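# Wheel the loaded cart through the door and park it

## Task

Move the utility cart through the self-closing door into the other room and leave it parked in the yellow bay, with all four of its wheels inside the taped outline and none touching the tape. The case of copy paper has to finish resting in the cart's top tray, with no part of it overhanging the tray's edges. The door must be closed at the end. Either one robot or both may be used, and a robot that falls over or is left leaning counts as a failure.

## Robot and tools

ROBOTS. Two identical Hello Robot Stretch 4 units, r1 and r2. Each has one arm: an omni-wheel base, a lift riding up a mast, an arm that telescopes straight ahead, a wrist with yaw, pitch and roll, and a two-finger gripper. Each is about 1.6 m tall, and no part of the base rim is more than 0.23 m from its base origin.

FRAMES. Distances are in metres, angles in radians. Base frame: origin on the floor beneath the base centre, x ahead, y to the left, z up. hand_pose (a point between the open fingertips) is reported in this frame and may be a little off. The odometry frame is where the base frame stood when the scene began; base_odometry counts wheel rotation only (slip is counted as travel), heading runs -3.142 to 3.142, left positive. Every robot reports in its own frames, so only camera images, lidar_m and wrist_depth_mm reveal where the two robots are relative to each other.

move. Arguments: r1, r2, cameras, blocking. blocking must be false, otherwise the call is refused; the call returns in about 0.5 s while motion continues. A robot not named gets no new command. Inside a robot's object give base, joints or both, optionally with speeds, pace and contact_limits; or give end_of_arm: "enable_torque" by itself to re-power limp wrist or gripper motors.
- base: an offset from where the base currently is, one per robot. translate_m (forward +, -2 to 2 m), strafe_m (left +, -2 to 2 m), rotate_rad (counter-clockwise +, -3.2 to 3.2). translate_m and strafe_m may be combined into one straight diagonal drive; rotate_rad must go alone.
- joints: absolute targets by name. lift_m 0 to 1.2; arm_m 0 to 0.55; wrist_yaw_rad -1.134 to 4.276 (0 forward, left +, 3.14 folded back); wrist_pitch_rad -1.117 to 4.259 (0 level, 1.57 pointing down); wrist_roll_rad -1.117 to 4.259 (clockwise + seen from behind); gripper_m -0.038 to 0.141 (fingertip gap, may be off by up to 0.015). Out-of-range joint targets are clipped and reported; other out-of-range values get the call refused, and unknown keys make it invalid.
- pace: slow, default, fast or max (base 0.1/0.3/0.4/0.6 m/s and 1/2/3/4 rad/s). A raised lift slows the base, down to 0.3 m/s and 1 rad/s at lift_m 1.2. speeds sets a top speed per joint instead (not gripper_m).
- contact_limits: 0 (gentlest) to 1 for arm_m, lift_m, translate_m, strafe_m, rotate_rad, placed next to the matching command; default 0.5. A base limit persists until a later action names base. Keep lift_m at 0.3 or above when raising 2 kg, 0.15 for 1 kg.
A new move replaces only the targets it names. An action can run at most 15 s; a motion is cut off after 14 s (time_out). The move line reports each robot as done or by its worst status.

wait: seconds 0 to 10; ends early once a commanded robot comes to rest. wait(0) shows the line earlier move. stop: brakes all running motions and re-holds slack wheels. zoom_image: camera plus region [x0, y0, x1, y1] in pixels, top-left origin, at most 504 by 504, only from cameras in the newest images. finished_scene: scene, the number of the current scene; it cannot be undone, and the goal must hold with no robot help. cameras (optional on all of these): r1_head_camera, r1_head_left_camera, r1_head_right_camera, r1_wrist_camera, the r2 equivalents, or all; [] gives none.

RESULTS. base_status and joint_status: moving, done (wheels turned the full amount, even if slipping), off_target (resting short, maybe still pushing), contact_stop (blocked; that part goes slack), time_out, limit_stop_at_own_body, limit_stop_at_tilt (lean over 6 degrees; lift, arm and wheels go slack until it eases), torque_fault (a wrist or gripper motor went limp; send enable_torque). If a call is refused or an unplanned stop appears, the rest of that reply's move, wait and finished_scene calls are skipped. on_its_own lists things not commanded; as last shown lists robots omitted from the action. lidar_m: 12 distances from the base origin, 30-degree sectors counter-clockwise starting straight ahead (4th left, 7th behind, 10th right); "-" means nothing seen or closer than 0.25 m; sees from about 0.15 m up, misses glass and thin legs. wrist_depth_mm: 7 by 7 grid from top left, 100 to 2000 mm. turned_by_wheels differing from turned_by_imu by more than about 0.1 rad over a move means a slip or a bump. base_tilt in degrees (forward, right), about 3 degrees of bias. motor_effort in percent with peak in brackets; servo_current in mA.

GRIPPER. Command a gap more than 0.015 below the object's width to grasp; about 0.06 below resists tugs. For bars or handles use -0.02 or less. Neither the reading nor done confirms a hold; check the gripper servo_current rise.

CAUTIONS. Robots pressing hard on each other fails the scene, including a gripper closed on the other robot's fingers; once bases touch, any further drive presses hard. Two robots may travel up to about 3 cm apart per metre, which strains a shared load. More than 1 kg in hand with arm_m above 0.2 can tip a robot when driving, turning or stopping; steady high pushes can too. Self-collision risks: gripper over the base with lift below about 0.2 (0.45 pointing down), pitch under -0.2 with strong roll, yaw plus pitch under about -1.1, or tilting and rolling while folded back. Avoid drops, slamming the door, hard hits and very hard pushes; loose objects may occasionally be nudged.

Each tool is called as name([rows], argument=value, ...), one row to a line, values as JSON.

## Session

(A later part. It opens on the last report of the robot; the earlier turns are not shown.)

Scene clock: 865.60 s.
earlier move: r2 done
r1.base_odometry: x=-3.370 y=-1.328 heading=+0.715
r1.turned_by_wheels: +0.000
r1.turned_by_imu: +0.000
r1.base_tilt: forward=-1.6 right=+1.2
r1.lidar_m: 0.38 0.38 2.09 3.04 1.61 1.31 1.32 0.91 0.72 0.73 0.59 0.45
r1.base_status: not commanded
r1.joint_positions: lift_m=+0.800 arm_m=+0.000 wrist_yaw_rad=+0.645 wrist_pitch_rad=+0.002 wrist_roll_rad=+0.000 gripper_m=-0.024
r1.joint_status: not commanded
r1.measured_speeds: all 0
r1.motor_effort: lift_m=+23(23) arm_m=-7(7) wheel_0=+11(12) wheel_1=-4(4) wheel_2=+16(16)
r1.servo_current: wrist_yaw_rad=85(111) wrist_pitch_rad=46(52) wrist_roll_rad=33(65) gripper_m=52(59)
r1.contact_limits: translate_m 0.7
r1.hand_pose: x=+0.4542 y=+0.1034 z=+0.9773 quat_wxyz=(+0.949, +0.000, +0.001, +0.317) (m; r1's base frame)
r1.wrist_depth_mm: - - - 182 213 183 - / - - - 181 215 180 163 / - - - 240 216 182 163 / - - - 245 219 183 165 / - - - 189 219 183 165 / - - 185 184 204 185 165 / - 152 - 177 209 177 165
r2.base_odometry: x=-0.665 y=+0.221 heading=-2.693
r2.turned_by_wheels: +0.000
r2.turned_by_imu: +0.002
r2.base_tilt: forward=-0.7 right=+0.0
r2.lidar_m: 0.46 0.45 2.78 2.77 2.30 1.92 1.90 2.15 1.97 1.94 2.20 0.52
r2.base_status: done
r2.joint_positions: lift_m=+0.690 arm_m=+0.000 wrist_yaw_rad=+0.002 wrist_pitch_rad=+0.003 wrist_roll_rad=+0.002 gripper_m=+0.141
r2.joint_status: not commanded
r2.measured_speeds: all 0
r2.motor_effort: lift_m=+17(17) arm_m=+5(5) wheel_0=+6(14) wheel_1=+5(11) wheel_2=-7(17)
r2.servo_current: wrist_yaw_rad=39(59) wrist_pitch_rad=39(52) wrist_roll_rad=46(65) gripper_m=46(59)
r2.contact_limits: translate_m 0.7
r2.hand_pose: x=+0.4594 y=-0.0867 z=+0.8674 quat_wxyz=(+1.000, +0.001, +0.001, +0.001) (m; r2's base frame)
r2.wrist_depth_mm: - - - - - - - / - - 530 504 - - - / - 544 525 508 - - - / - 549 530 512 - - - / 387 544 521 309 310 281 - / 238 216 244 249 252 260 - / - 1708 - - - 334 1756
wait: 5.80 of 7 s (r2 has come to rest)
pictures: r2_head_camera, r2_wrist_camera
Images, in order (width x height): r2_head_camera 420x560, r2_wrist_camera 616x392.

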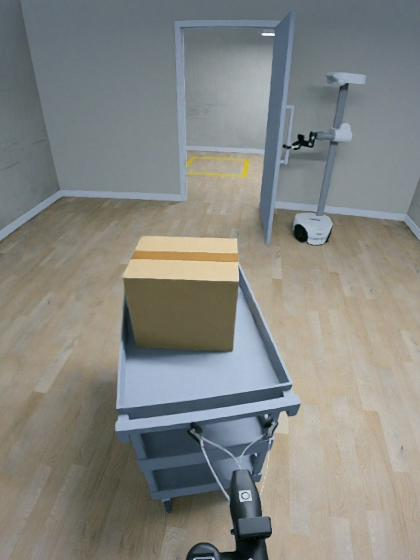

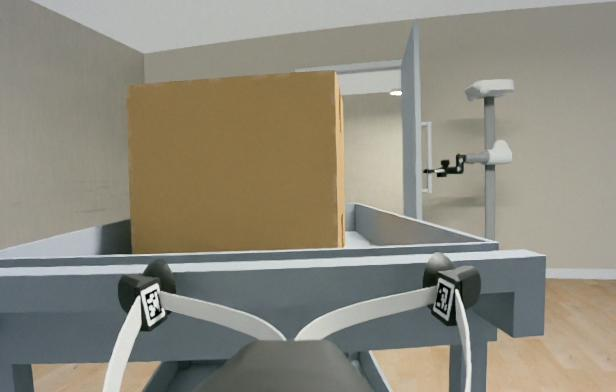

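move(blocking=false, r2={"base":{"translate_m":-0.04}}, cameras=[])

wait(seconds=2, cameras=[])

move(blocking=false, r2={"base":{"strafe_m":0.05}}, cameras=[])

wait(seconds=2, cameras=[])

move(blocking=false, r2={"base":{"translate_m":0.3},"contact_limits":{"translate_m":0.7},"pace":"slow"}, cameras=[])

wait(seconds=5, cameras=["r2_head_camera","r2_wrist_camera"])

Scene clock: 874.07 s.
move: r2 moving
r1: as last shown
r1.lidar_m: 0.38 0.39 2.06 3.03 1.60 1.31 1.31 0.91 0.72 0.72 0.58 0.47
r1.servo_current: wrist_yaw_rad=91(98) wrist_pitch_rad=39(46) wrist_roll_rad=52(72) gripper_m=65(65)
r1.contact_limits: translate_m 0.7
r1.wrist_depth_mm: - - - 182 213 183 - / - - - 181 215 180 163 / - - - 241 216 182 163 / - - - 244 218 183 164 / - - - 190 220 183 164 / - - 185 184 204 184 165 / - 152 - 178 210 177 166
r2.base_odometry: x=-0.639 y=+0.234 heading=-2.693
r2.turned_by_wheels: +0.000
r2.turned_by_imu: +0.000
r2.base_tilt: forward=-0.7 right=+0.1
r2.lidar_m: 0.48 0.49 2.79 2.77 2.27 1.88 1.88 2.14 1.96 1.96 2.21 0.52
r2.base_status: translate_m moving
r2.joint_positions: lift_m=+0.690 arm_m=+0.000 wrist_yaw_rad=+0.002 wrist_pitch_rad=+0.003 wrist_roll_rad=+0.002 gripper_m=+0.141
r2.joint_status: not commanded
r2.measured_speeds: translate_m=-0.081 strafe_m=-0.001 rotate_rad=-0.005 lift_m=+0.000 arm_m=+0.000 wrist_yaw_rad=+0.000 wrist_pitch_rad=+0.000 wrist_roll_rad=+0.000
r2.motor_effort: lift_m=+17(17) arm_m=+5(5) wheel_0=-4(10) wheel_1=-4(8) wheel_2=+5(12)
r2.servo_current: wrist_yaw_rad=52(52) wrist_pitch_rad=39(46) wrist_roll_rad=46(59) gripper_m=46(52)
r2.hand_pose: x=+0.4594 y=-0.0867 z=+0.8674 quat_wxyz=(+1.000, +0.001, +0.001, +0.001) (m; r2's base frame)
r2.wrist_depth_mm: - - - - - - - / - - 554 580 - - - / - 574 549 539 - - - / - - 559 535 - - - / 368 319 330 332 291 287 - / 315 219 270 276 198 289 - / 345 1863 - - 1921 359 1756
pictures: none
No camera images: "cameras" was empty.

Scene clock: 874.67 s.
earlier move: r2 done
r1.base_odometry: x=-3.370 y=-1.328 heading=+0.715
r1.turned_by_wheels: +0.000
r1.turned_by_imu: +0.000
r1.base_tilt: forward=-1.6 right=+1.2
r1.lidar_m: 0.37 0.39 2.10 3.05 1.60 1.30 1.31 0.88 0.74 0.72 0.58 0.45
r1.base_status: not commanded
r1.joint_positions: lift_m=+0.800 arm_m=+0.000 wrist_yaw_rad=+0.645 wrist_pitch_rad=+0.002 wrist_roll_rad=+0.000 gripper_m=-0.024
r1.joint_status: not commanded
r1.measured_speeds: all 0
r1.motor_effort: lift_m=+23(23) arm_m=-7(7) wheel_0=+11(12) wheel_1=-4(4) wheel_2=+16(16)
r1.servo_current: wrist_yaw_rad=78(104) wrist_pitch_rad=39(46) wrist_roll_rad=59(72) gripper_m=59(65)
r1.contact_limits: translate_m 0.7
r1.hand_pose: x=+0.4542 y=+0.1034 z=+0.9773 quat_wxyz=(+0.949, +0.000, +0.001, +0.317) (m; r1's base frame)
r1.wrist_depth_mm: - - - 182 214 184 - / - - - 181 215 181 162 / - - - 241 216 182 163 / - - - 243 218 182 164 / - - - 189 220 183 165 / - - 185 185 204 185 165 / - 152 - 178 210 177 165
r2.base_odometry: x=-0.629 y=+0.239 heading=-2.693
r2.turned_by_wheels: +0.000
r2.turned_by_imu: +0.000
r2.base_tilt: forward=-0.7 right=+0.1
r2.lidar_m: 0.48 0.51 2.75 2.76 2.25 1.87 1.87 2.13 1.95 1.94 2.21 0.55
r2.base_status: done
r2.joint_positions: lift_m=+0.690 arm_m=+0.000 wrist_yaw_rad=+0.002 wrist_pitch_rad=+0.003 wrist_roll_rad=+0.002 gripper_m=+0.141
r2.joint_status: not commanded
r2.measured_speeds: all 0
r2.motor_effort: lift_m=+17(17) arm_m=+5(5) wheel_0=-1(10) wheel_1=-2(8) wheel_2=+2(12)
r2.servo_current: wrist_yaw_rad=46(52) wrist_pitch_rad=39(46) wrist_roll_rad=46(59) gripper_m=46(59)
r2.hand_pose: x=+0.4594 y=-0.0867 z=+0.8674 quat_wxyz=(+1.000, +0.001, +0.001, +0.001) (m; r2's base frame)
r2.wrist_depth_mm: - - - - - - - / - - - - - - - / - - 569 549 - - - / - - 569 554 - - - / 330 332 343 304 296 306 - / 330 277 285 291 355 306 - / 342 1863 - - 1983 1661 1756
wait: 0.60 of 2 s (r2 has come to rest)
pictures: none
No camera images: "cameras" was empty.

Scene clock: 875.17 s.
move: r2 moving
r1: as last shown
r1.lidar_m: 0.42 0.41 2.07 3.03 1.59 1.31 1.32 0.90 0.73 0.70 0.59 0.44
r1.servo_current: wrist_yaw_rad=98(104) wrist_pitch_rad=39(46) wrist_roll_rad=46(65) gripper_m=52(59)
r1.contact_limits: translate_m 0.7
r1.wrist_depth_mm: - - - 182 213 184 - / - - - 181 216 180 162 / - - - 241 216 182 163 / - - - 244 217 182 164 / - - - 189 219 184 165 / - - 185 185 204 185 165 / - 152 - 178 211 177 165
r2.base_odometry: x=-0.614 y=+0.208 heading=-2.692
r2.turned_by_wheels: +0.000
r2.turned_by_imu: +0.000
r2.base_tilt: forward=-0.7 right=+0.1
r2.lidar_m: 0.49 0.51 2.76 2.73 2.26 1.87 1.86 2.09 1.98 1.97 2.22 0.54
r2.base_status: strafe_m moving
r2.joint_positions: lift_m=+0.690 arm_m=+0.000 wrist_yaw_rad=+0.002 wrist_pitch_rad=+0.003 wrist_roll_rad=+0.002 gripper_m=+0.141
r2.joint_status: not commanded
r2.measured_speeds: translate_m=-0.001 strafe_m=+0.105 rotate_rad=+0.003 lift_m=+0.000 arm_m=+0.000 wrist_yaw_rad=+0.000 wrist_pitch_rad=+0.000 wrist_roll_rad=+0.000
r2.motor_effort: lift_m=+17(17) arm_m=+5(5) wheel_0=-3(12) wheel_1=+5(12) wheel_2=+1(2)
r2.servo_current: wrist_yaw_rad=46(65) wrist_pitch_rad=39(46) wrist_roll_rad=52(59) gripper_m=52(52)
r2.hand_pose: x=+0.4594 y=-0.0867 z=+0.8674 quat_wxyz=(+1.000, +0.001, +0.001, +0.001) (m; r2's base frame)
r2.wrist_depth_mm: - - - - - - - / - - - 554 - - - / - - 564 544 - - - / - - 569 559 - - - / 327 329 342 307 293 300 - / 281 271 281 287 211 304 - / 338 1808 - - 1863 394 1808
pictures: none
No camera images: "cameras" was empty.

Scene clock: 875.80 s.
earlier move: r2 done
r1.base_odometry: x=-3.370 y=-1.328 heading=+0.715
r1.turned_by_wheels: +0.000
r1.turned_by_imu: +0.000
r1.base_tilt: forward=-1.6 right=+1.3
r1.lidar_m: 0.40 0.39 2.08 3.05 1.59 1.33 1.30 0.91 0.73 0.72 0.60 0.45
r1.base_status: not commanded
r1.joint_positions: lift_m=+0.800 arm_m=+0.000 wrist_yaw_rad=+0.645 wrist_pitch_rad=+0.002 wrist_roll_rad=+0.000 gripper_m=-0.024
r1.joint_status: not commanded
r1.measured_speeds: all 0
r1.motor_effort: lift_m=+23(23) arm_m=-7(7) wheel_0=+11(12) wheel_1=-3(4) wheel_2=+16(16)
r1.servo_current: wrist_yaw_rad=91(104) wrist_pitch_rad=46(52) wrist_roll_rad=46(65) gripper_m=65(65)
r1.contact_limits: translate_m 0.7
r1.hand_pose: x=+0.4542 y=+0.1034 z=+0.9773 quat_wxyz=(+0.949, +0.000, +0.001, +0.317) (m; r1's base frame)
r1.wrist_depth_mm: - - - 182 213 183 - / - - - 181 215 181 162 / - - - 240 216 182 163 / - - - 242 218 183 164 / - - - 189 220 184 164 / - - 185 184 203 185 165 / - 152 - 178 210 177 166
r2.base_odometry: x=-0.607 y=+0.194 heading=-2.693
r2.turned_by_wheels: +0.000
r2.turned_by_imu: +0.000
r2.base_tilt: forward=-0.7 right=+0.0
r2.lidar_m: 0.47 0.52 2.75 2.72 2.26 1.87 1.86 2.11 2.01 1.98 2.26 0.54
r2.base_status: done
r2.joint_positions: lift_m=+0.690 arm_m=+0.000 wrist_yaw_rad=+0.002 wrist_pitch_rad=+0.003 wrist_roll_rad=+0.002 gripper_m=+0.141
r2.joint_status: not commanded
r2.measured_speeds: all 0
r2.motor_effort: lift_m=+17(17) arm_m=+5(6) wheel_0=-1(12) wheel_1=+2(12) wheel_2=+0(2)
r2.servo_current: wrist_yaw_rad=39(65) wrist_pitch_rad=39(52) wrist_roll_rad=59(65) gripper_m=52(52)
r2.hand_pose: x=+0.4594 y=-0.0867 z=+0.8674 quat_wxyz=(+1.000, +0.001, +0.001, +0.001) (m; r2's base frame)
r2.wrist_depth_mm: - - - - - - - / - - - 554 - - - / - - 574 549 - - - / - - 580 559 - - - / - 329 338 306 293 296 324 / 267 220 277 283 212 332 - / 1708 1708 - - 1921 1808 1863
wait: 0.63 of 2 s (r2 has come to rest)
pictures: none
No camera images: "cameras" was empty.

Scene clock: 876.30 s.
move: r2 moving
r1: as last shown
r1.base_tilt: forward=-1.5 right=+1.2
r1.lidar_m: 0.40 0.41 2.07 3.04 1.61 1.30 1.30 0.89 0.73 0.71 0.59 0.43
r1.motor_effort: lift_m=+23(23) arm_m=-7(7) wheel_0=+11(12) wheel_1=-4(4) wheel_2=+16(16)
r1.servo_current: wrist_yaw_rad=72(104) wrist_pitch_rad=39(46) wrist_roll_rad=46(52) gripper_m=46(65)
r1.contact_limits: translate_m 0.7
r1.wrist_depth_mm: - - - 182 213 183 - / - - - 180 215 180 162 / - - - 242 216 182 163 / - - - 243 219 182 164 / - - - 189 219 184 164 / - - 185 184 204 185 165 / - 153 - 178 210 177 166
r2.base_odometry: x=-0.618 y=+0.188 heading=-2.692
r2.turned_by_wheels: +0.000
r2.turned_by_imu: +0.000
r2.base_tilt: forward=-0.6 right=+0.1
r2.lidar_m: 0.48 0.51 2.75 2.72 2.26 1.86 1.89 2.09 2.03 1.99 2.25 0.55
r2.base_status: translate_m moving
r2.joint_positions: lift_m=+0.690 arm_m=+0.000 wrist_yaw_rad=+0.002 wrist_pitch_rad=+0.003 wrist_roll_rad=+0.002 gripper_m=+0.141
r2.joint_status: not commanded
r2.measured_speeds: translate_m=+0.048 strafe_m=+0.000 rotate_rad=-0.001 lift_m=+0.000 arm_m=+0.000 wrist_yaw_rad=+0.000 wrist_pitch_rad=+0.000 wrist_roll_rad=+0.000
r2.motor_effort: lift_m=+17(17) arm_m=+5(5) wheel_0=+6(8) wheel_1=+7(7) wheel_2=-9(10)
r2.servo_current: wrist_yaw_rad=52(52) wrist_pitch_rad=39(46) wrist_roll_rad=46(59) gripper_m=52(59)
r2.contact_limits: translate_m 0.7
r2.hand_pose: x=+0.4594 y=-0.0867 z=+0.8674 quat_wxyz=(+1.000, +0.001, +0.001, +0.001) (m; r2's base frame)
r2.wrist_depth_mm: - - - - - - - / - - - 544 - - - / - - 554 539 - - - / - - 564 544 - - - / 384 319 325 330 278 286 290 / 264 218 267 274 198 329 298 / 1756 1708 - - 1921 1808 1808
pictures: none
No camera images: "cameras" was empty.

Scene clock: 880.07 s.
earlier move: r2 done
r1.base_odometry: x=-3.370 y=-1.328 heading=+0.715
r1.turned_by_wheels: +0.000
r1.turned_by_imu: +0.000
r1.base_tilt: forward=-1.6 right=+1.2
r1.lidar_m: 0.38 0.40 1.90 3.01 1.60 1.30 1.31 0.91 0.73 0.70 0.61 0.44
r1.base_status: not commanded
r1.joint_positions: lift_m=+0.800 arm_m=+0.000 wrist_yaw_rad=+0.645 wrist_pitch_rad=+0.002 wrist_roll_rad=+0.000 gripper_m=-0.024
r1.joint_status: not commanded
r1.measured_speeds: all 0
r1.motor_effort: lift_m=+23(23) arm_m=-7(7) wheel_0=+11(12) wheel_1=-4(4) wheel_2=+16(16)
r1.servo_current: wrist_yaw_rad=85(111) wrist_pitch_rad=46(52) wrist_roll_rad=59(72) gripper_m=52(65)
r1.contact_limits: translate_m 0.7
r1.hand_pose: x=+0.4542 y=+0.1034 z=+0.9773 quat_wxyz=(+0.949, +0.000, +0.001, +0.317) (m; r1's base frame)
r1.wrist_depth_mm: - - - 182 213 183 - / - - - 181 214 181 162 / - - - 240 216 182 163 / - - - 243 217 183 164 / - - - 189 220 183 164 / - - 183 183 204 185 165 / - 152 1863 178 211 177 165
r2.base_odometry: x=-0.877 y=+0.063 heading=-2.692
r2.turned_by_wheels: +0.000
r2.turned_by_imu: +0.005
r2.base_tilt: forward=-0.7 right=+0.1
r2.lidar_m: 0.46 0.46 2.70 2.65 2.58 2.17 2.15 2.43 2.08 2.06 2.35 0.54
r2.base_status: done
r2.joint_positions: lift_m=+0.690 arm_m=+0.000 wrist_yaw_rad=+0.001 wrist_pitch_rad=+0.003 wrist_roll_rad=+0.002 gripper_m=+0.141
r2.joint_status: not commanded
r2.measured_speeds: all 0
r2.motor_effort: lift_m=+17(18) arm_m=+5(5) wheel_0=+7(12) wheel_1=+6(13) wheel_2=-7(19)
r2.servo_current: wrist_yaw_rad=52(59) wrist_pitch_rad=46(46) wrist_roll_rad=39(59) gripper_m=52(59)
r2.contact_limits: translate_m 0.7
r2.hand_pose: x=+0.4593 y=-0.0871 z=+0.8674 quat_wxyz=(+1.000, +0.001, +0.001, +0.001) (m; r2's base frame)
r2.wrist_depth_mm: - - - - - - - / - - 530 504 - - - / - 554 525 504 - - - / - 559 525 504 - - - / 421 549 521 301 298 298 - / 240 208 239 239 239 240 - / 1808 1808 - - - 307 1808
wait: 3.77 of 5 s (r2 has come to rest)
pictures: r2_head_camera, r2_wrist_camera
Images, in order (width x height): r2_head_camera 420x560, r2_wrist_camera 616x392.

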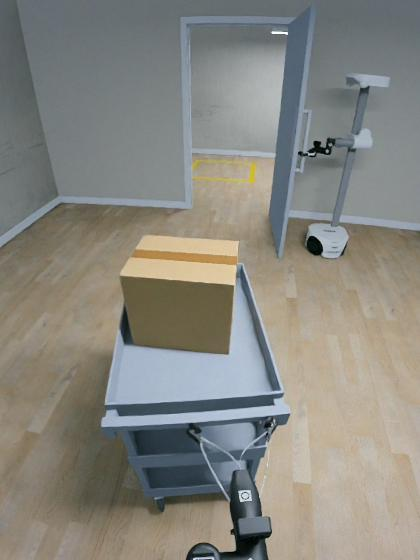

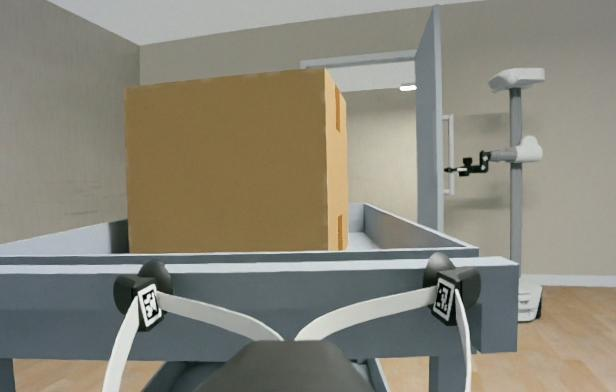

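move(blocking=false, r2={"base":{"translate_m":-0.04}}, cameras=[])

wait(seconds=2, cameras=[])

move(blocking=false, r2={"base":{"strafe_m":0.11}}, cameras=[])

wait(seconds=2, cameras=[])

move(blocking=false, r2={"base":{"rotate_rad":-0.05}}, cameras=[])

wait(seconds=2, cameras=[])

move(blocking=false, r2={"base":{"translate_m":0.4},"contact_limits":{"translate_m":0.7},"pace":"slow"}, cameras=[])

wait(seconds=6, cameras=["r2_head_camera","r2_wrist_camera"])

Scene clock: 890.90 s.
move: r2 moving
r1: as last shown
r1.lidar_m: 0.40 0.38 1.91 3.02 1.58 1.30 1.32 0.86 0.75 0.74 0.59 0.45
r1.motor_effort: lift_m=+23(23) arm_m=-7(7) wheel_0=+11(12) wheel_1=-3(4) wheel_2=+16(16)
r1.servo_current: wrist_yaw_rad=72(98) wrist_pitch_rad=46(52) wrist_roll_rad=46(59) gripper_m=52(65)
r1.contact_limits: translate_m 0.7
r1.wrist_depth_mm: - - - 182 212 183 - / - - - 181 215 180 162 / - - - 240 216 183 163 / - - - 243 217 183 164 / - - - 190 219 183 165 / - - 185 184 204 185 165 / - 152 1921 178 210 177 165
r2.base_odometry: x=-0.851 y=+0.076 heading=-2.692
r2.turned_by_wheels: +0.000
r2.turned_by_imu: +0.000
r2.base_tilt: forward=-0.7 right=+0.1
r2.lidar_m: 0.46 0.52 2.70 2.66 2.57 2.12 2.13 2.40 2.06 2.05 2.28 0.54
r2.base_status: translate_m moving
r2.joint_positions: lift_m=+0.690 arm_m=+0.000 wrist_yaw_rad=+0.001 wrist_pitch_rad=+0.003 wrist_roll_rad=+0.002 gripper_m=+0.141
r2.joint_status: not commanded
r2.measured_speeds: translate_m=-0.084 strafe_m=+0.000 rotate_rad=-0.004 lift_m=+0.000 arm_m=+0.000 wrist_yaw_rad=+0.000 wrist_pitch_rad=+0.000 wrist_roll_rad=+0.000
r2.motor_effort: lift_m=+17(17) arm_m=+5(5) wheel_0=-3(9) wheel_1=-4(8) wheel_2=+2(11)
r2.servo_current: wrist_yaw_rad=46(52) wrist_pitch_rad=39(46) wrist_roll_rad=65(65) gripper_m=52(59)
r2.hand_pose: x=+0.4593 y=-0.0871 z=+0.8674 quat_wxyz=(+1.000, +0.001, +0.001, +0.001) (m; r2's base frame)
r2.wrist_depth_mm: - - - - - - - / - - 559 615 - - - / - 580 549 525 - - - / - - 549 530 - - - / 325 327 325 325 329 - - / 329 219 267 266 212 204 - / 1808 1808 - - - 1756 1808
pictures: none
No camera images: "cameras" was empty.

Scene clock: 891.50 s.
earlier move: r2 done
r1.base_odometry: x=-3.370 y=-1.328 heading=+0.715
r1.turned_by_wheels: +0.000
r1.turned_by_imu: +0.000
r1.base_tilt: forward=-1.6 right=+1.2
r1.lidar_m: 0.37 0.40 1.89 3.04 1.56 1.32 1.30 0.90 0.73 0.72 0.59 0.45
r1.base_status: not commanded
r1.joint_positions: lift_m=+0.800 arm_m=+0.000 wrist_yaw_rad=+0.645 wrist_pitch_rad=+0.002 wrist_roll_rad=+0.000 gripper_m=-0.024
r1.joint_status: not commanded
r1.measured_speeds: all 0
r1.motor_effort: lift_m=+23(23) arm_m=-7(7) wheel_0=+11(12) wheel_1=-4(4) wheel_2=+16(16)
r1.servo_current: wrist_yaw_rad=78(104) wrist_pitch_rad=46(52) wrist_roll_rad=46(65) gripper_m=52(65)
r1.contact_limits: translate_m 0.7
r1.hand_pose: x=+0.4542 y=+0.1034 z=+0.9773 quat_wxyz=(+0.949, +0.000, +0.001, +0.317) (m; r1's base frame)
r1.wrist_depth_mm: - - - 182 213 184 - / - - - 181 216 180 162 / - - - 240 216 182 163 / - - - 243 217 183 165 / - - - 189 220 183 164 / - - 184 184 204 184 165 / - 152 1756 178 210 177 166
r2.base_odometry: x=-0.841 y=+0.081 heading=-2.693
r2.turned_by_wheels: +0.000
r2.turned_by_imu: +0.000
r2.base_tilt: forward=-0.6 right=+0.1
r2.lidar_m: 0.50 0.52 2.71 2.63 2.56 2.13 2.12 2.36 2.04 2.05 2.31 0.54
r2.base_status: done
r2.joint_positions: lift_m=+0.690 arm_m=+0.000 wrist_yaw_rad=+0.001 wrist_pitch_rad=+0.003 wrist_roll_rad=+0.002 gripper_m=+0.141
r2.joint_status: not commanded
r2.measured_speeds: all 0
r2.motor_effort: lift_m=+17(17) arm_m=+5(5) wheel_0=-4(9) wheel_1=-5(8) wheel_2=+3(11)
r2.servo_current: wrist_yaw_rad=33(52) wrist_pitch_rad=39(46) wrist_roll_rad=46(65) gripper_m=59(59)
r2.hand_pose: x=+0.4593 y=-0.0871 z=+0.8674 quat_wxyz=(+1.000, +0.001, +0.001, +0.001) (m; r2's base frame)
r2.wrist_depth_mm: - - - - - - - / - - - - - - - / - 591 564 535 - - - / - - 564 544 - - - / 334 338 338 336 293 - - / 340 277 279 281 198 282 - / 1708 1863 - - 349 1756 1863
wait: 0.60 of 2 s (r2 has come to rest)
pictures: none
No camera images: "cameras" was empty.

Scene clock: 892.00 s.
move: r2 moving
r1: as last shown
r1.base_tilt: forward=-1.5 right=+1.2
r1.lidar_m: 0.39 0.38 1.89 3.03 1.61 1.32 1.29 0.91 0.74 0.71 0.60 0.45
r1.motor_effort: lift_m=+23(23) arm_m=-7(7) wheel_0=+12(12) wheel_1=-4(4) wheel_2=+16(16)
r1.servo_current: wrist_yaw_rad=91(104) wrist_pitch_rad=39(52) wrist_roll_rad=46(59) gripper_m=52(59)
r1.contact_limits: translate_m 0.7
r1.wrist_depth_mm: - - - 182 213 183 - / - - - 181 216 180 163 / - - - 241 216 183 163 / - - - 243 218 183 164 / - - - 190 220 183 165 / - - 185 184 204 185 165 / - 153 1863 178 211 177 165
r2.base_odometry: x=-0.826 y=+0.048 heading=-2.693
r2.turned_by_wheels: +0.000
r2.turned_by_imu: +0.000
r2.base_tilt: forward=-0.6 right=+0.1
r2.lidar_m: 0.49 0.52 2.66 2.64 2.53 2.11 2.08 2.37 2.09 2.08 2.37 0.53
r2.base_status: strafe_m moving
r2.joint_positions: lift_m=+0.690 arm_m=+0.000 wrist_yaw_rad=+0.001 wrist_pitch_rad=+0.003 wrist_roll_rad=+0.002 gripper_m=+0.141
r2.joint_status: not commanded
r2.measured_speeds: translate_m=+0.001 strafe_m=+0.141 rotate_rad=-0.008 lift_m=+0.000 arm_m=+0.000 wrist_yaw_rad=+0.000 wrist_pitch_rad=+0.000 wrist_roll_rad=+0.000
r2.motor_effort: lift_m=+17(18) arm_m=+5(5) wheel_0=-11(12) wheel_1=+11(12) wheel_2=+0(2)
r2.servo_current: wrist_yaw_rad=46(59) wrist_pitch_rad=46(52) wrist_roll_rad=52(59) gripper_m=59(65)
r2.hand_pose: x=+0.4593 y=-0.0871 z=+0.8674 quat_wxyz=(+1.000, +0.001, +0.001, +0.001) (m; r2's base frame)
r2.wrist_depth_mm: - - - - - - - / - - - 544 - - - / - - 569 539 - - - / - - 569 549 - - - / 334 338 338 340 278 285 - / 338 277 277 277 198 279 - / 357 1863 - - 1863 364 1808
pictures: none
No camera images: "cameras" was empty.

Scene clock: 893.03 s.
earlier move: r2 done
r1.base_odometry: x=-3.370 y=-1.328 heading=+0.715
r1.turned_by_wheels: +0.000
r1.turned_by_imu: +0.000
r1.base_tilt: forward=-1.5 right=+1.2
r1.lidar_m: 0.40 0.42 1.90 3.05 1.58 1.33 1.31 0.92 0.73 0.72 0.60 0.44
r1.base_status: not commanded
r1.joint_positions: lift_m=+0.800 arm_m=+0.000 wrist_yaw_rad=+0.645 wrist_pitch_rad=+0.002 wrist_roll_rad=+0.000 gripper_m=-0.024
r1.joint_status: not commanded
r1.measured_speeds: all 0
r1.motor_effort: lift_m=+23(23) arm_m=-7(7) wheel_0=+12(12) wheel_1=-4(4) wheel_2=+16(16)
r1.servo_current: wrist_yaw_rad=91(104) wrist_pitch_rad=52(52) wrist_roll_rad=33(78) gripper_m=59(65)
r1.contact_limits: translate_m 0.7
r1.hand_pose: x=+0.4542 y=+0.1034 z=+0.9773 quat_wxyz=(+0.949, +0.000, +0.001, +0.317) (m; r1's base frame)
r1.wrist_depth_mm: - - - 181 213 183 - / - - - 180 214 180 162 / - - - 241 216 182 163 / - - - 243 218 183 164 / - - - 190 219 184 164 / - - 185 184 204 185 165 / - 152 1863 178 211 177 165
r2.base_odometry: x=-0.794 y=-0.018 heading=-2.693
r2.turned_by_wheels: +0.000
r2.turned_by_imu: +0.000
r2.base_tilt: forward=-0.6 right=+0.0
r2.lidar_m: 0.49 3.13 2.57 2.57 2.51 2.11 2.08 2.33 2.18 2.15 2.43 0.56
r2.base_status: done
r2.joint_positions: lift_m=+0.690 arm_m=+0.000 wrist_yaw_rad=+0.001 wrist_pitch_rad=+0.003 wrist_roll_rad=+0.002 gripper_m=+0.141
r2.joint_status: not commanded
r2.measured_speeds: all 0
r2.motor_effort: lift_m=+17(18) arm_m=+5(5) wheel_0=-2(12) wheel_1=+2(12) wheel_2=+0(2)
r2.servo_current: wrist_yaw_rad=33(59) wrist_pitch_rad=33(52) wrist_roll_rad=46(59) gripper_m=52(65)
r2.hand_pose: x=+0.4593 y=-0.0871 z=+0.8674 quat_wxyz=(+1.000, +0.001, +0.001, +0.001) (m; r2's base frame)
r2.wrist_depth_mm: - - - - - - - / - - - 554 - - - / - - 580 554 535 - - / - - 591 554 535 - - / - 334 334 332 290 286 277 / 276 274 274 274 212 204 334 / 1921 1708 1661 - - 1808 345
wait: 1.03 of 2 s (r2 has come to rest)
pictures: none
No camera images: "cameras" was empty.

Scene clock: 893.53 s.
move: r2 moving
r1: as last shown
r1.base_tilt: forward=-1.6 right=+1.2
r1.lidar_m: 0.39 0.39 1.90 3.06 1.59 1.33 1.32 0.88 0.72 0.73 0.57 0.44
r1.motor_effort: lift_m=+23(23) arm_m=-7(7) wheel_0=+11(12) wheel_1=-4(4) wheel_2=+16(16)
r1.servo_current: wrist_yaw_rad=91(98) wrist_pitch_rad=46(52) wrist_roll_rad=33(52) gripper_m=52(59)
r1.contact_limits: translate_m 0.7
r1.wrist_depth_mm: - - - 182 213 184 - / - - - 182 215 181 163 / - - - 241 216 182 163 / - - - 244 218 183 164 / - - - 189 219 183 165 / - - 185 184 204 185 164 / - 152 1756 178 210 177 166
r2.base_odometry: x=-0.794 y=-0.018 heading=-2.742
r2.turned_by_wheels: -0.049
r2.turned_by_imu: -0.048
r2.base_tilt: forward=-0.7 right=+0.1
r2.lidar_m: 0.50 0.51 2.63 2.56 2.62 2.14 2.09 2.27 2.18 2.14 2.39 0.55
r2.base_status: rotate_rad moving
r2.joint_positions: lift_m=+0.690 arm_m=+0.000 wrist_yaw_rad=+0.001 wrist_pitch_rad=+0.003 wrist_roll_rad=+0.002 gripper_m=+0.141
r2.joint_status: not commanded
r2.measured_speeds: all 0
r2.motor_effort: lift_m=+17(17) arm_m=+5(5) wheel_0=+3(8) wheel_1=+3(7) wheel_2=+5(8)
r2.servo_current: wrist_yaw_rad=39(52) wrist_pitch_rad=46(46) wrist_roll_rad=52(52) gripper_m=46(59)
r2.hand_pose: x=+0.4593 y=-0.0871 z=+0.8674 quat_wxyz=(+1.000, +0.001, +0.001, +0.001) (m; r2's base frame)
r2.wrist_depth_mm: - - - - - - - / - - - 554 - - - / - - 574 549 - - - / - - 574 559 - - - / 387 330 336 336 293 290 - / 271 270 277 281 198 325 309 / 1708 1708 - - - 1756 1863
pictures: none
No camera images: "cameras" was empty.

Scene clock: 893.63 s.
earlier move: r2 done
r1.base_odometry: x=-3.370 y=-1.328 heading=+0.715
r1.turned_by_wheels: +0.000
r1.turned_by_imu: +0.000
r1.base_tilt: forward=-1.5 right=+1.2
r1.lidar_m: 0.41 0.39 1.91 3.05 1.59 1.31 1.31 0.91 0.73 0.73 0.59 0.46
r1.base_status: not commanded
r1.joint_positions: lift_m=+0.800 arm_m=+0.000 wrist_yaw_rad=+0.645 wrist_pitch_rad=+0.002 wrist_roll_rad=+0.000 gripper_m=-0.024
r1.joint_status: not commanded
r1.measured_speeds: all 0
r1.motor_effort: lift_m=+23(23) arm_m=-7(7) wheel_0=+11(12) wheel_1=-4(4) wheel_2=+16(16)
r1.servo_current: wrist_yaw_rad=91(98) wrist_pitch_rad=46(52) wrist_roll_rad=52(52) gripper_m=52(59)
r1.contact_limits: translate_m 0.7
r1.hand_pose: x=+0.4542 y=+0.1034 z=+0.9773 quat_wxyz=(+0.949, +0.000, +0.001, +0.317) (m; r1's base frame)
r1.wrist_depth_mm: - - - 183 213 183 - / - - - 181 215 180 162 / - - - 241 216 182 163 / - - - 243 217 183 164 / - - - 189 219 185 164 / - - 184 183 203 185 165 / - 152 1808 178 210 177 166
r2.base_odometry: x=-0.794 y=-0.018 heading=-2.742
r2.turned_by_wheels: +0.000
r2.turned_by_imu: +0.000
r2.base_tilt: forward=-0.7 right=+0.1
r2.lidar_m: 0.49 0.50 2.60 2.57 2.60 2.12 2.08 2.30 2.17 2.14 2.37 0.55
r2.base_status: done
r2.joint_positions: lift_m=+0.690 arm_m=+0.000 wrist_yaw_rad=+0.001 wrist_pitch_rad=+0.003 wrist_roll_rad=+0.002 gripper_m=+0.141
r2.joint_status: not commanded
r2.measured_speeds: all 0
r2.motor_effort: lift_m=+17(17) arm_m=+5(5) wheel_0=+4(8) wheel_1=+3(7) wheel_2=+5(8)
r2.servo_current: wrist_yaw_rad=39(52) wrist_pitch_rad=39(46) wrist_roll_rad=59(59) gripper_m=52(59)
r2.hand_pose: x=+0.4593 y=-0.0871 z=+0.8674 quat_wxyz=(+1.000, +0.001, +0.001, +0.001) (m; r2's base frame)
r2.wrist_depth_mm: - - - - - - - / - - - 549 - - - / - - 569 549 - - - / - - 574 554 - - - / 387 330 336 338 290 290 - / 271 272 277 281 198 327 309 / 1708 1756 - - - 1756 1863
wait: 0.10 of 2 s (r2 has come to rest)
pictures: none
No camera images: "cameras" was empty.

Scene clock: 894.13 s.
move: r2 moving
r1: as last shown
r1.lidar_m: 0.40 0.41 1.92 3.05 1.59 1.33 1.33 0.89 0.74 0.72 0.60 0.46
r1.motor_effort: lift_m=+23(23) arm_m=-7(7) wheel_0=+12(12) wheel_1=-4(4) wheel_2=+16(16)
r1.servo_current: wrist_yaw_rad=98(98) wrist_pitch_rad=39(46) wrist_roll_rad=52(72) gripper_m=59(59)
r1.contact_limits: translate_m 0.7
r1.wrist_depth_mm: - - - 182 213 183 - / - - - 181 215 181 162 / - - - 242 216 182 163 / - - - 243 217 183 164 / - - - 189 219 183 164 / - - 184 184 204 185 165 / - 152 1808 178 210 177 165
r2.base_odometry: x=-0.805 y=-0.023 heading=-2.741
r2.turned_by_wheels: +0.000
r2.turned_by_imu: +0.000
r2.base_tilt: forward=-0.7 right=+0.1
r2.lidar_m: 0.46 0.50 2.62 2.54 2.61 2.12 2.10 2.32 2.18 2.16 2.39 0.51
r2.base_status: translate_m moving
r2.joint_positions: lift_m=+0.690 arm_m=+0.000 wrist_yaw_rad=+0.001 wrist_pitch_rad=+0.003 wrist_roll_rad=+0.002 gripper_m=+0.141
r2.joint_status: not commanded
r2.measured_speeds: translate_m=+0.049 strafe_m=-0.001 rotate_rad=+0.001 lift_m=+0.000 arm_m=+0.000 wrist_yaw_rad=+0.000 wrist_pitch_rad=+0.000 wrist_roll_rad=+0.000
r2.motor_effort: lift_m=+17(17) arm_m=+5(5) wheel_0=+6(9) wheel_1=+6(6) wheel_2=-10(10)
r2.servo_current: wrist_yaw_rad=46(59) wrist_pitch_rad=46(46) wrist_roll_rad=46(59) gripper_m=46(52)
r2.contact_limits: translate_m 0.7
r2.hand_pose: x=+0.4593 y=-0.0871 z=+0.8674 quat_wxyz=(+1.000, +0.001, +0.001, +0.001) (m; r2's base frame)
r2.wrist_depth_mm: - - - - - - - / - - - 549 - - - / - - 559 535 - - - / - - 564 539 - - - / 322 319 327 329 290 287 282 / 260 220 267 271 198 325 291 / 1708 1708 - - 1921 1756 1808
pictures: none
No camera images: "cameras" was empty.

Scene clock: 898.93 s.
earlier move: r2 done
r1.base_odometry: x=-3.370 y=-1.328 heading=+0.715
r1.turned_by_wheels: +0.000
r1.turned_by_imu: +0.000
r1.base_tilt: forward=-1.6 right=+1.2
r1.lidar_m: 0.40 0.41 1.67 3.06 1.60 1.33 1.31 0.91 0.73 0.71 0.58 0.45
r1.base_status: not commanded
r1.joint_positions: lift_m=+0.800 arm_m=+0.000 wrist_yaw_rad=+0.645 wrist_pitch_rad=+0.002 wrist_roll_rad=+0.000 gripper_m=-0.024
r1.joint_status: not commanded
r1.measured_speeds: all 0
r1.motor_effort: lift_m=+23(23) arm_m=-7(7) wheel_0=+11(12) wheel_1=-4(4) wheel_2=+16(16)
r1.servo_current: wrist_yaw_rad=78(111) wrist_pitch_rad=46(59) wrist_roll_rad=39(72) gripper_m=59(65)
r1.contact_limits: translate_m 0.7
r1.hand_pose: x=+0.4542 y=+0.1034 z=+0.9773 quat_wxyz=(+0.949, +0.000, +0.001, +0.317) (m; r1's base frame)
r1.wrist_depth_mm: - - - 182 213 183 - / - - - 181 215 180 162 / - - - 242 216 182 163 / - - 1661 243 219 183 165 / - - 1661 189 219 185 164 / - - 184 183 204 185 165 / - 152 175 178 210 177 165
r2.base_odometry: x=-1.162 y=-0.174 heading=-2.742
r2.turned_by_wheels: +0.000
r2.turned_by_imu: +0.003
r2.base_tilt: forward=-0.7 right=+0.1
r2.lidar_m: 0.46 0.48 2.54 2.50 2.80 2.48 2.46 2.73 2.25 2.22 2.46 0.56
r2.base_status: done
r2.joint_positions: lift_m=+0.690 arm_m=+0.000 wrist_yaw_rad=+0.000 wrist_pitch_rad=+0.003 wrist_roll_rad=+0.002 gripper_m=+0.141
r2.joint_status: not commanded
r2.measured_speeds: all 0
r2.motor_effort: lift_m=+17(17) arm_m=+5(5) wheel_0=+4(14) wheel_1=+4(12) wheel_2=-7(18)
r2.servo_current: wrist_yaw_rad=46(65) wrist_pitch_rad=39(52) wrist_roll_rad=39(59) gripper_m=52(59)
r2.contact_limits: translate_m 0.7
r2.hand_pose: x=+0.4592 y=-0.0874 z=+0.8674 quat_wxyz=(+1.000, +0.001, +0.001, +0.000) (m; r2's base frame)
r2.wrist_depth_mm: - - - - - - - / - - 521 640 - - - / - 549 517 539 - - - / - 554 525 504 - - - / 449 549 517 300 298 - - / 307 215 242 241 239 240 - / 1756 1708 - - - 1708 1808
wait: 4.80 of 6 s (r2 has come to rest)
pictures: r2_head_camera, r2_wrist_camera
Images, in order (width x height): r2_head_camera 420x560, r2_wrist_camera 616x392.

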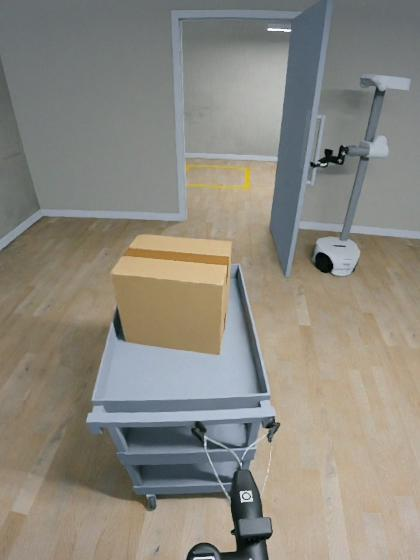

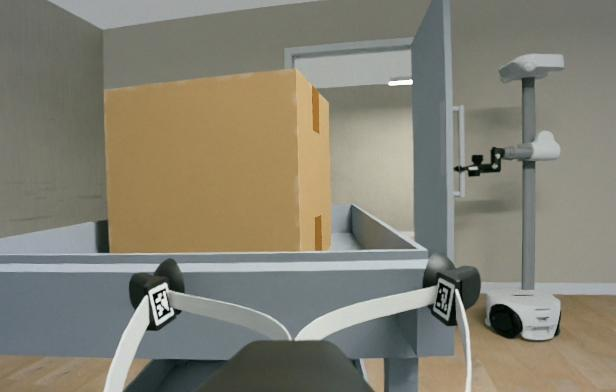

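move(blocking=false, r2={"base":{"translate_m":-0.09}}, cameras=[])

wait(seconds=2, cameras=[])

move(blocking=false, r2={"base":{"rotate_rad":-0.15}}, cameras=[])

wait(seconds=2, cameras=[])

move(blocking=false, r2={"base":{"strafe_m":0.21}}, cameras=[])

wait(seconds=3, cameras=["r2_head_camera","r2_wrist_camera"])

Scene clock: 913.77 s.
move: r2 moving
r1: as last shown
r1.lidar_m: 0.39 0.42 1.67 3.03 1.60 1.29 1.32 0.88 0.74 0.72 0.60 0.45
r1.motor_effort: lift_m=+23(23) arm_m=-7(7) wheel_0=+11(12) wheel_1=-3(4) wheel_2=+16(16)
r1.servo_current: wrist_yaw_rad=85(91) wrist_pitch_rad=39(46) wrist_roll_rad=20(59) gripper_m=59(65)
r1.contact_limits: translate_m 0.7
r1.wrist_depth_mm: - - - 182 213 183 - / - - - 181 214 181 163 / - - - 241 216 182 163 / - - 1708 244 218 182 164 / - - 1661 189 220 183 165 / - - 184 184 204 184 166 / - 152 175 178 211 178 166
r2.base_odometry: x=-1.133 y=-0.162 heading=-2.742
r2.turned_by_wheels: +0.000
r2.turned_by_imu: +0.000
r2.base_tilt: forward=-0.7 right=+0.1
r2.lidar_m: 0.49 0.52 2.55 2.50 2.79 2.49 2.45 2.71 2.23 2.22 2.44 0.56
r2.base_status: translate_m moving
r2.joint_positions: lift_m=+0.690 arm_m=+0.000 wrist_yaw_rad=+0.000 wrist_pitch_rad=+0.003 wrist_roll_rad=+0.002 gripper_m=+0.141
r2.joint_status: not commanded
r2.measured_speeds: translate_m=-0.122 strafe_m=+0.001 rotate_rad=+0.001 lift_m=+0.000 arm_m=+0.000 wrist_yaw_rad=+0.000 wrist_pitch_rad=+0.000 wrist_roll_rad=+0.000
r2.motor_effort: lift_m=+17(17) arm_m=+5(5) wheel_0=-10(10) wheel_1=-8(9) wheel_2=+12(12)
r2.servo_current: wrist_yaw_rad=46(52) wrist_pitch_rad=39(46) wrist_roll_rad=39(59) gripper_m=52(59)
r2.hand_pose: x=+0.4592 y=-0.0874 z=+0.8674 quat_wxyz=(+1.000, +0.001, +0.001, +0.000) (m; r2's base frame)
r2.wrist_depth_mm: - - - - - - - / - - 564 - - - - / - 591 549 544 - - - / - 597 554 544 - - - / 334 334 330 327 325 - - / 336 272 270 268 266 - - / 1863 1808 - - - 1756 1863
pictures: none
No camera images: "cameras" was empty.

Scene clock: 914.77 s.
earlier move: r2 done
r1.base_odometry: x=-3.370 y=-1.328 heading=+0.715
r1.turned_by_wheels: +0.000
r1.turned_by_imu: +0.000
r1.base_tilt: forward=-1.5 right=+1.2
r1.lidar_m: 0.41 0.39 1.67 3.04 1.61 1.32 1.30 0.92 0.74 0.72 0.58 0.44
r1.base_status: not commanded
r1.joint_positions: lift_m=+0.800 arm_m=+0.000 wrist_yaw_rad=+0.645 wrist_pitch_rad=+0.002 wrist_roll_rad=+0.000 gripper_m=-0.024
r1.joint_status: not commanded
r1.measured_speeds: all 0
r1.motor_effort: lift_m=+23(23) arm_m=-7(7) wheel_0=+12(12) wheel_1=-4(4) wheel_2=+16(16)
r1.servo_current: wrist_yaw_rad=91(104) wrist_pitch_rad=39(46) wrist_roll_rad=46(65) gripper_m=52(65)
r1.contact_limits: translate_m 0.7
r1.hand_pose: x=+0.4542 y=+0.1034 z=+0.9773 quat_wxyz=(+0.949, +0.000, +0.001, +0.317) (m; r1's base frame)
r1.wrist_depth_mm: - - - 183 213 183 - / - - - 181 215 180 162 / - - - 240 216 182 163 / - - 1661 244 218 183 164 / - - 1708 189 219 183 164 / - - 185 184 204 185 165 / - 152 176 178 211 177 165
r2.base_odometry: x=-1.079 y=-0.139 heading=-2.742
r2.turned_by_wheels: +0.000
r2.turned_by_imu: +0.000
r2.base_tilt: forward=-0.7 right=+0.1
r2.lidar_m: 0.54 0.58 2.57 2.53 2.81 2.42 2.38 2.66 2.23 2.19 2.45 0.58
r2.base_status: done
r2.joint_positions: lift_m=+0.690 arm_m=+0.000 wrist_yaw_rad=+0.000 wrist_pitch_rad=+0.003 wrist_roll_rad=+0.002 gripper_m=+0.141
r2.joint_status: not commanded
r2.measured_speeds: all 0
r2.motor_effort: lift_m=+17(17) arm_m=+5(5) wheel_0=-2(10) wheel_1=-2(9) wheel_2=+1(12)
r2.servo_current: wrist_yaw_rad=33(52) wrist_pitch_rad=39(52) wrist_roll_rad=59(59) gripper_m=46(59)
r2.hand_pose: x=+0.4592 y=-0.0874 z=+0.8674 quat_wxyz=(+1.000, +0.001, +0.001, +0.000) (m; r2's base frame)
r2.wrist_depth_mm: - - - - - - - / - - - - - - - / - - 615 627 - - - / - - 627 591 - - - / 338 334 332 330 347 - - / 402 217 392 389 329 - - / 430 1863 - - 1808 1808 1863
wait: 1.00 of 2 s (r2 has come to rest)
pictures: none
No camera images: "cameras" was empty.

Scene clock: 915.27 s.
move: r2 moving
r1: as last shown
r1.base_tilt: forward=-1.6 right=+1.2
r1.lidar_m: 0.37 0.41 1.65 3.05 1.60 1.32 1.31 0.92 0.74 0.74 0.58 0.46
r1.servo_current: wrist_yaw_rad=85(91) wrist_pitch_rad=46(46) wrist_roll_rad=59(65) gripper_m=59(59)
r1.contact_limits: translate_m 0.7
r1.wrist_depth_mm: - - - 182 213 184 - / - - - 181 215 181 163 / - - - 241 216 182 163 / - - 1661 243 217 183 164 / - - 1708 189 219 184 164 / - - 184 183 204 184 165 / - 153 175 177 210 177 165
r2.base_odometry: x=-1.079 y=-0.139 heading=-2.889
r2.turned_by_wheels: -0.147
r2.turned_by_imu: -0.143
r2.base_tilt: forward=-0.7 right=+0.1
r2.lidar_m: 0.55 0.55 2.65 2.53 2.62 2.50 2.39 2.53 2.30 2.20 2.32 2.61
r2.base_status: rotate_rad moving
r2.joint_positions: lift_m=+0.690 arm_m=+0.000 wrist_yaw_rad=+0.000 wrist_pitch_rad=+0.003 wrist_roll_rad=+0.002 gripper_m=+0.141
r2.joint_status: not commanded
r2.measured_speeds: translate_m=-0.002 strafe_m=+0.000 rotate_rad=-0.123 lift_m=+0.000 arm_m=+0.000 wrist_yaw_rad=+0.000 wrist_pitch_rad=+0.000 wrist_roll_rad=+0.000
r2.motor_effort: lift_m=+17(17) arm_m=+5(5) wheel_0=+4(9) wheel_1=+3(9) wheel_2=+5(10)
r2.servo_current: wrist_yaw_rad=59(59) wrist_pitch_rad=39(46) wrist_roll_rad=52(59) gripper_m=52(52)
r2.hand_pose: x=+0.4592 y=-0.0874 z=+0.8674 quat_wxyz=(+1.000, +0.001, +0.001, +0.000) (m; r2's base frame)
r2.wrist_depth_mm: - - - - - - - / - - - - - - - / - 597 591 - - - - / - 603 591 - - - - / 322 332 397 359 - - - / 377 204 397 351 - - - / 1983 - - - 1921 1808 1808
pictures: none
No camera images: "cameras" was empty.

Scene clock: 915.60 s.
earlier move: r2 done
r1.base_odometry: x=-3.370 y=-1.328 heading=+0.715
r1.turned_by_wheels: +0.000
r1.turned_by_imu: +0.000
r1.base_tilt: forward=-1.5 right=+1.2
r1.lidar_m: 0.37 0.41 1.67 3.04 1.59 1.32 1.29 0.89 0.71 0.72 0.60 0.44
r1.base_status: not commanded
r1.joint_positions: lift_m=+0.800 arm_m=+0.000 wrist_yaw_rad=+0.645 wrist_pitch_rad=+0.002 wrist_roll_rad=+0.000 gripper_m=-0.024
r1.joint_status: not commanded
r1.measured_speeds: all 0
r1.motor_effort: lift_m=+23(23) arm_m=-7(7) wheel_0=+11(12) wheel_1=-4(4) wheel_2=+16(16)
r1.servo_current: wrist_yaw_rad=85(91) wrist_pitch_rad=39(46) wrist_roll_rad=65(65) gripper_m=59(59)
r1.contact_limits: translate_m 0.7
r1.hand_pose: x=+0.4542 y=+0.1034 z=+0.9773 quat_wxyz=(+0.949, +0.000, +0.001, +0.317) (m; r1's base frame)
r1.wrist_depth_mm: - - - 182 214 183 - / - - - 181 214 180 162 / - - - 240 216 182 163 / - - 1661 244 218 183 164 / - - 1618 189 219 183 164 / - - 184 183 204 185 165 / - 153 175 178 211 177 165
r2.base_odometry: x=-1.079 y=-0.139 heading=-2.891
r2.turned_by_wheels: -0.002
r2.turned_by_imu: -0.002
r2.base_tilt: forward=-0.7 right=+0.1
r2.lidar_m: 0.54 0.57 2.65 2.51 2.64 2.49 2.39 2.52 2.28 2.20 2.30 2.61
r2.base_status: done
r2.joint_positions: lift_m=+0.690 arm_m=+0.000 wrist_yaw_rad=+0.000 wrist_pitch_rad=+0.003 wrist_roll_rad=+0.002 gripper_m=+0.141
r2.joint_status: not commanded
r2.measured_speeds: all 0
r2.motor_effort: lift_m=+17(17) arm_m=+5(5) wheel_0=+4(9) wheel_1=+4(9) wheel_2=+3(10)
r2.servo_current: wrist_yaw_rad=52(59) wrist_pitch_rad=39(46) wrist_roll_rad=46(59) gripper_m=52(52)
r2.hand_pose: x=+0.4592 y=-0.0874 z=+0.8674 quat_wxyz=(+1.000, +0.001, +0.001, +0.000) (m; r2's base frame)
r2.wrist_depth_mm: - - - - - - - / - - - - - - - / - 591 591 - - - - / - 603 597 - - - - / 322 334 394 364 - - - / 379 204 397 351 - - - / 1863 - - - 1863 1808 1808
wait: 0.33 of 2 s (r2 has come to rest)
pictures: none
No camera images: "cameras" was empty.

Scene clock: 916.10 s.
move: r2 moving
r1: as last shown
r1.base_tilt: forward=-1.6 right=+1.2
r1.lidar_m: 0.38 0.42 1.68 3.04 1.59 1.31 1.32 0.89 0.72 0.73 0.61 0.46
r1.servo_current: wrist_yaw_rad=85(98) wrist_pitch_rad=39(46) wrist_roll_rad=46(59) gripper_m=52(59)
r1.contact_limits: translate_m 0.7
r1.wrist_depth_mm: - - - 182 213 183 - / - - - 181 214 180 163 / - - - 241 216 182 163 / - - 1661 243 216 183 164 / - - 1618 189 218 184 165 / - - 185 185 204 185 165 / - 152 174 177 210 177 165
r2.base_odometry: x=-1.070 y=-0.174 heading=-2.891
r2.turned_by_wheels: +0.000
r2.turned_by_imu: +0.000
r2.base_tilt: forward=-0.7 right=+0.1
r2.lidar_m: 0.55 0.55 2.57 2.46 2.61 2.50 2.38 2.52 2.32 2.23 2.36 2.61
r2.base_status: strafe_m moving
r2.joint_positions: lift_m=+0.690 arm_m=+0.000 wrist_yaw_rad=+0.000 wrist_pitch_rad=+0.003 wrist_roll_rad=+0.002 gripper_m=+0.141
r2.joint_status: not commanded
r2.measured_speeds: translate_m=+0.001 strafe_m=+0.141 rotate_rad=-0.007 lift_m=+0.000 arm_m=+0.000 wrist_yaw_rad=+0.000 wrist_pitch_rad=+0.000 wrist_roll_rad=+0.000
r2.motor_effort: lift_m=+17(17) arm_m=+5(5) wheel_0=-12(12) wheel_1=+11(12) wheel_2=-1(4)
r2.servo_current: wrist_yaw_rad=52(52) wrist_pitch_rad=46(46) wrist_roll_rad=52(52) gripper_m=52(52)
r2.hand_pose: x=+0.4592 y=-0.0874 z=+0.8674 quat_wxyz=(+1.000, +0.001, +0.001, +0.000) (m; r2's base frame)
r2.wrist_depth_mm: - - - - - - - / - - - - - - - / - 603 591 - - - - / - 603 597 - - - - / 322 329 387 355 - - - / 373 218 394 349 353 - - / 1983 - - - 1921 1808 1808
pictures: none
No camera images: "cameras" was empty.

Scene clock: 917.60 s.
earlier move: r2 done
r1.base_odometry: x=-3.370 y=-1.328 heading=+0.715
r1.turned_by_wheels: +0.000
r1.turned_by_imu: +0.000
r1.base_tilt: forward=-1.6 right=+1.2
r1.lidar_m: 0.38 0.41 1.67 3.05 1.61 1.32 1.30 0.90 0.73 0.71 0.59 0.45
r1.base_status: not commanded
r1.joint_positions: lift_m=+0.800 arm_m=+0.000 wrist_yaw_rad=+0.645 wrist_pitch_rad=+0.002 wrist_roll_rad=+0.000 gripper_m=-0.024
r1.joint_status: not commanded
r1.measured_speeds: all 0
r1.motor_effort: lift_m=+23(23) arm_m=-7(7) wheel_0=+11(12) wheel_1=-4(4) wheel_2=+16(16)
r1.servo_current: wrist_yaw_rad=91(104) wrist_pitch_rad=39(52) wrist_roll_rad=46(59) gripper_m=52(59)
r1.contact_limits: translate_m 0.7
r1.hand_pose: x=+0.4542 y=+0.1034 z=+0.9773 quat_wxyz=(+0.949, +0.000, +0.001, +0.317) (m; r1's base frame)
r1.wrist_depth_mm: - - - 183 213 184 - / - - - 181 215 180 162 / - - - 240 216 182 163 / - - 1708 244 218 183 164 / - - 1618 189 219 183 165 / - - 185 184 204 185 165 / - 152 175 178 210 177 165
r2.base_odometry: x=-1.027 y=-0.342 heading=-2.891
r2.turned_by_wheels: +0.000
r2.turned_by_imu: +0.001
r2.base_tilt: forward=-0.7 right=+0.1
r2.lidar_m: 0.50 0.54 2.43 2.31 2.42 2.50 2.38 2.51 2.50 2.40 2.52 0.59
r2.base_status: done
r2.joint_positions: lift_m=+0.690 arm_m=+0.000 wrist_yaw_rad=+0.000 wrist_pitch_rad=+0.003 wrist_roll_rad=+0.002 gripper_m=+0.141
r2.joint_status: not commanded
r2.measured_speeds: all 0
r2.motor_effort: lift_m=+17(17) arm_m=+5(5) wheel_0=-1(12) wheel_1=+2(12) wheel_2=+0(4)
r2.servo_current: wrist_yaw_rad=52(59) wrist_pitch_rad=33(46) wrist_roll_rad=52(59) gripper_m=39(59)
r2.hand_pose: x=+0.4592 y=-0.0874 z=+0.8674 quat_wxyz=(+1.000, +0.001, +0.001, +0.000) (m; r2's base frame)
r2.wrist_depth_mm: - - - - - - - / - - - - - - - / - - 597 585 - - - / - - 603 591 - - - / - 317 312 319 327 338 - / 306 217 368 373 384 342 - / 1983 1708 960 - 1863 1618 1863
wait: 1.50 of 3 s (r2 has come to rest)
pictures: r2_head_camera, r2_wrist_camera
Images, in order (width x height): r2_head_camera 420x560, r2_wrist_camera 616x392.

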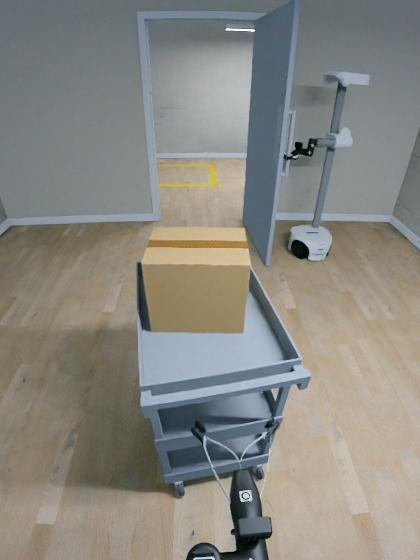

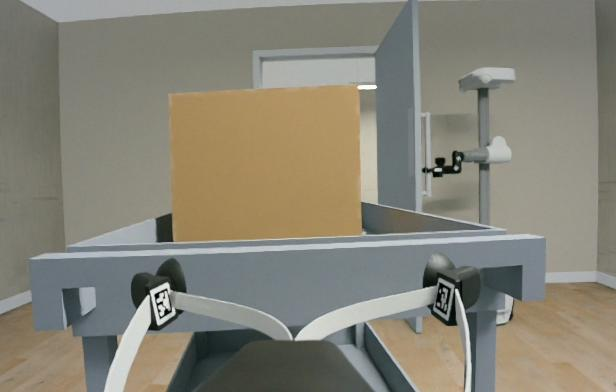

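move(blocking=false, r2={"base":{"translate_m":0.55,"strafe_m":0.08},"contact_limits":{"translate_m":0.7},"pace":"slow"}, cameras=[])

wait(seconds=8, cameras=["r2_head_camera","r2_wrist_camera"])

Scene clock: 922.83 s.
move: r2 moving
r1: as last shown
r1.lidar_m: 0.38 0.39 1.65 3.03 1.59 1.32 1.30 0.90 0.72 0.73 0.60 0.46
r1.servo_current: wrist_yaw_rad=91(104) wrist_pitch_rad=46(46) wrist_roll_rad=39(65) gripper_m=52(59)
r1.contact_limits: translate_m 0.7
r1.wrist_depth_mm: - - - 182 213 183 - / - - - 181 215 180 162 / - - - 241 216 182 163 / - - 1661 244 217 183 164 / - - 1618 189 218 183 165 / - - 185 183 203 185 165 / - 153 175 178 210 178 165
r2.base_odometry: x=-1.038 y=-0.347 heading=-2.891
r2.turned_by_wheels: +0.000
r2.turned_by_imu: +0.001
r2.base_tilt: forward=-0.7 right=+0.1
r2.lidar_m: 0.49 0.53 2.44 2.30 2.41 2.51 2.38 2.53 2.51 2.41 2.52 0.54
r2.base_status: translate_m moving; strafe_m moving
r2.joint_positions: lift_m=+0.690 arm_m=+0.000 wrist_yaw_rad=+0.000 wrist_pitch_rad=+0.003 wrist_roll_rad=+0.002 gripper_m=+0.141
r2.joint_status: not commanded
r2.measured_speeds: translate_m=+0.048 strafe_m=+0.007 rotate_rad=-0.001 lift_m=+0.000 arm_m=+0.000 wrist_yaw_rad=+0.000 wrist_pitch_rad=+0.000 wrist_roll_rad=+0.000
r2.motor_effort: lift_m=+17(17) arm_m=+5(5) wheel_0=+5(8) wheel_1=+6(8) wheel_2=-9(10)
r2.servo_current: wrist_yaw_rad=46(59) wrist_pitch_rad=39(46) wrist_roll_rad=46(52) gripper_m=52(59)
r2.contact_limits: translate_m 0.7
r2.hand_pose: x=+0.4592 y=-0.0874 z=+0.8674 quat_wxyz=(+1.000, +0.001, +0.001, +0.000) (m; r2's base frame)
r2.wrist_depth_mm: - - - - - - - / - - - - - - - / - - 591 574 - - - / - - 585 580 - - - / - 345 315 307 315 327 - / 286 287 217 364 373 340 - / 1808 1708 - - 1983 418 1808
pictures: none
No camera images: "cameras" was empty.

Scene clock: 929.17 s.
earlier move: r2 done
r1.base_odometry: x=-3.370 y=-1.328 heading=+0.715
r1.turned_by_wheels: +0.000
r1.turned_by_imu: +0.000
r1.base_tilt: forward=-1.5 right=+1.2
r1.lidar_m: 0.39 0.42 1.81 3.03 1.61 1.33 1.31 0.92 0.75 0.72 0.59 0.45
r1.base_status: not commanded
r1.joint_positions: lift_m=+0.800 arm_m=+0.000 wrist_yaw_rad=+0.645 wrist_pitch_rad=+0.002 wrist_roll_rad=+0.000 gripper_m=-0.024
r1.joint_status: not commanded
r1.measured_speeds: all 0
r1.motor_effort: lift_m=+23(23) arm_m=-7(7) wheel_0=+12(12) wheel_1=-4(4) wheel_2=+16(16)
r1.servo_current: wrist_yaw_rad=85(104) wrist_pitch_rad=39(52) wrist_roll_rad=39(65) gripper_m=52(65)
r1.contact_limits: translate_m 0.7
r1.hand_pose: x=+0.4542 y=+0.1034 z=+0.9773 quat_wxyz=(+0.949, +0.000, +0.001, +0.317) (m; r1's base frame)
r1.wrist_depth_mm: - - - 182 214 184 - / - - - 181 215 180 162 / - - - 241 216 182 163 / - - - 244 217 183 163 / - - 1863 189 220 183 164 / - - 186 184 204 185 166 / - 152 1661 178 211 177 165
r2.base_odometry: x=-1.539 y=-0.557 heading=-2.891
r2.turned_by_wheels: +0.000
r2.turned_by_imu: +0.004
r2.base_tilt: forward=-0.7 right=+0.0
r2.lidar_m: 0.46 0.47 2.33 2.24 2.32 3.03 2.95 3.10 2.62 2.50 2.62 0.55
r2.base_status: done
r2.joint_positions: lift_m=+0.690 arm_m=+0.000 wrist_yaw_rad=+0.000 wrist_pitch_rad=+0.003 wrist_roll_rad=+0.002 gripper_m=+0.141
r2.joint_status: not commanded
r2.measured_speeds: all 0
r2.motor_effort: lift_m=+17(17) arm_m=+5(5) wheel_0=+4(12) wheel_1=+5(11) wheel_2=-8(18)
r2.servo_current: wrist_yaw_rad=39(59) wrist_pitch_rad=46(46) wrist_roll_rad=33(59) gripper_m=52(59)
r2.contact_limits: translate_m 0.7
r2.hand_pose: x=+0.4592 y=-0.0873 z=+0.8674 quat_wxyz=(+1.000, +0.001, +0.001, +0.000) (m; r2's base frame)
r2.wrist_depth_mm: - - - - - - - / - - 517 - - - - / - 539 512 615 - 1708 - / - 554 517 530 - - - / 484 530 517 301 303 - - / 243 241 243 244 243 204 - / 1808 - - - - 1708 1661
wait: 6.33 of 8 s (r2 has come to rest)
pictures: r2_head_camera, r2_wrist_camera
Images, in order (width x height): r2_head_camera 420x560, r2_wrist_camera 616x392.

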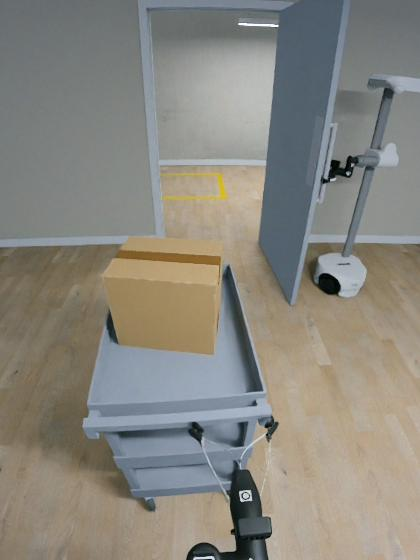

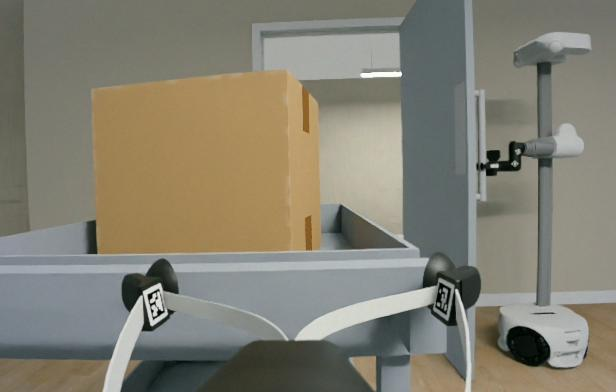

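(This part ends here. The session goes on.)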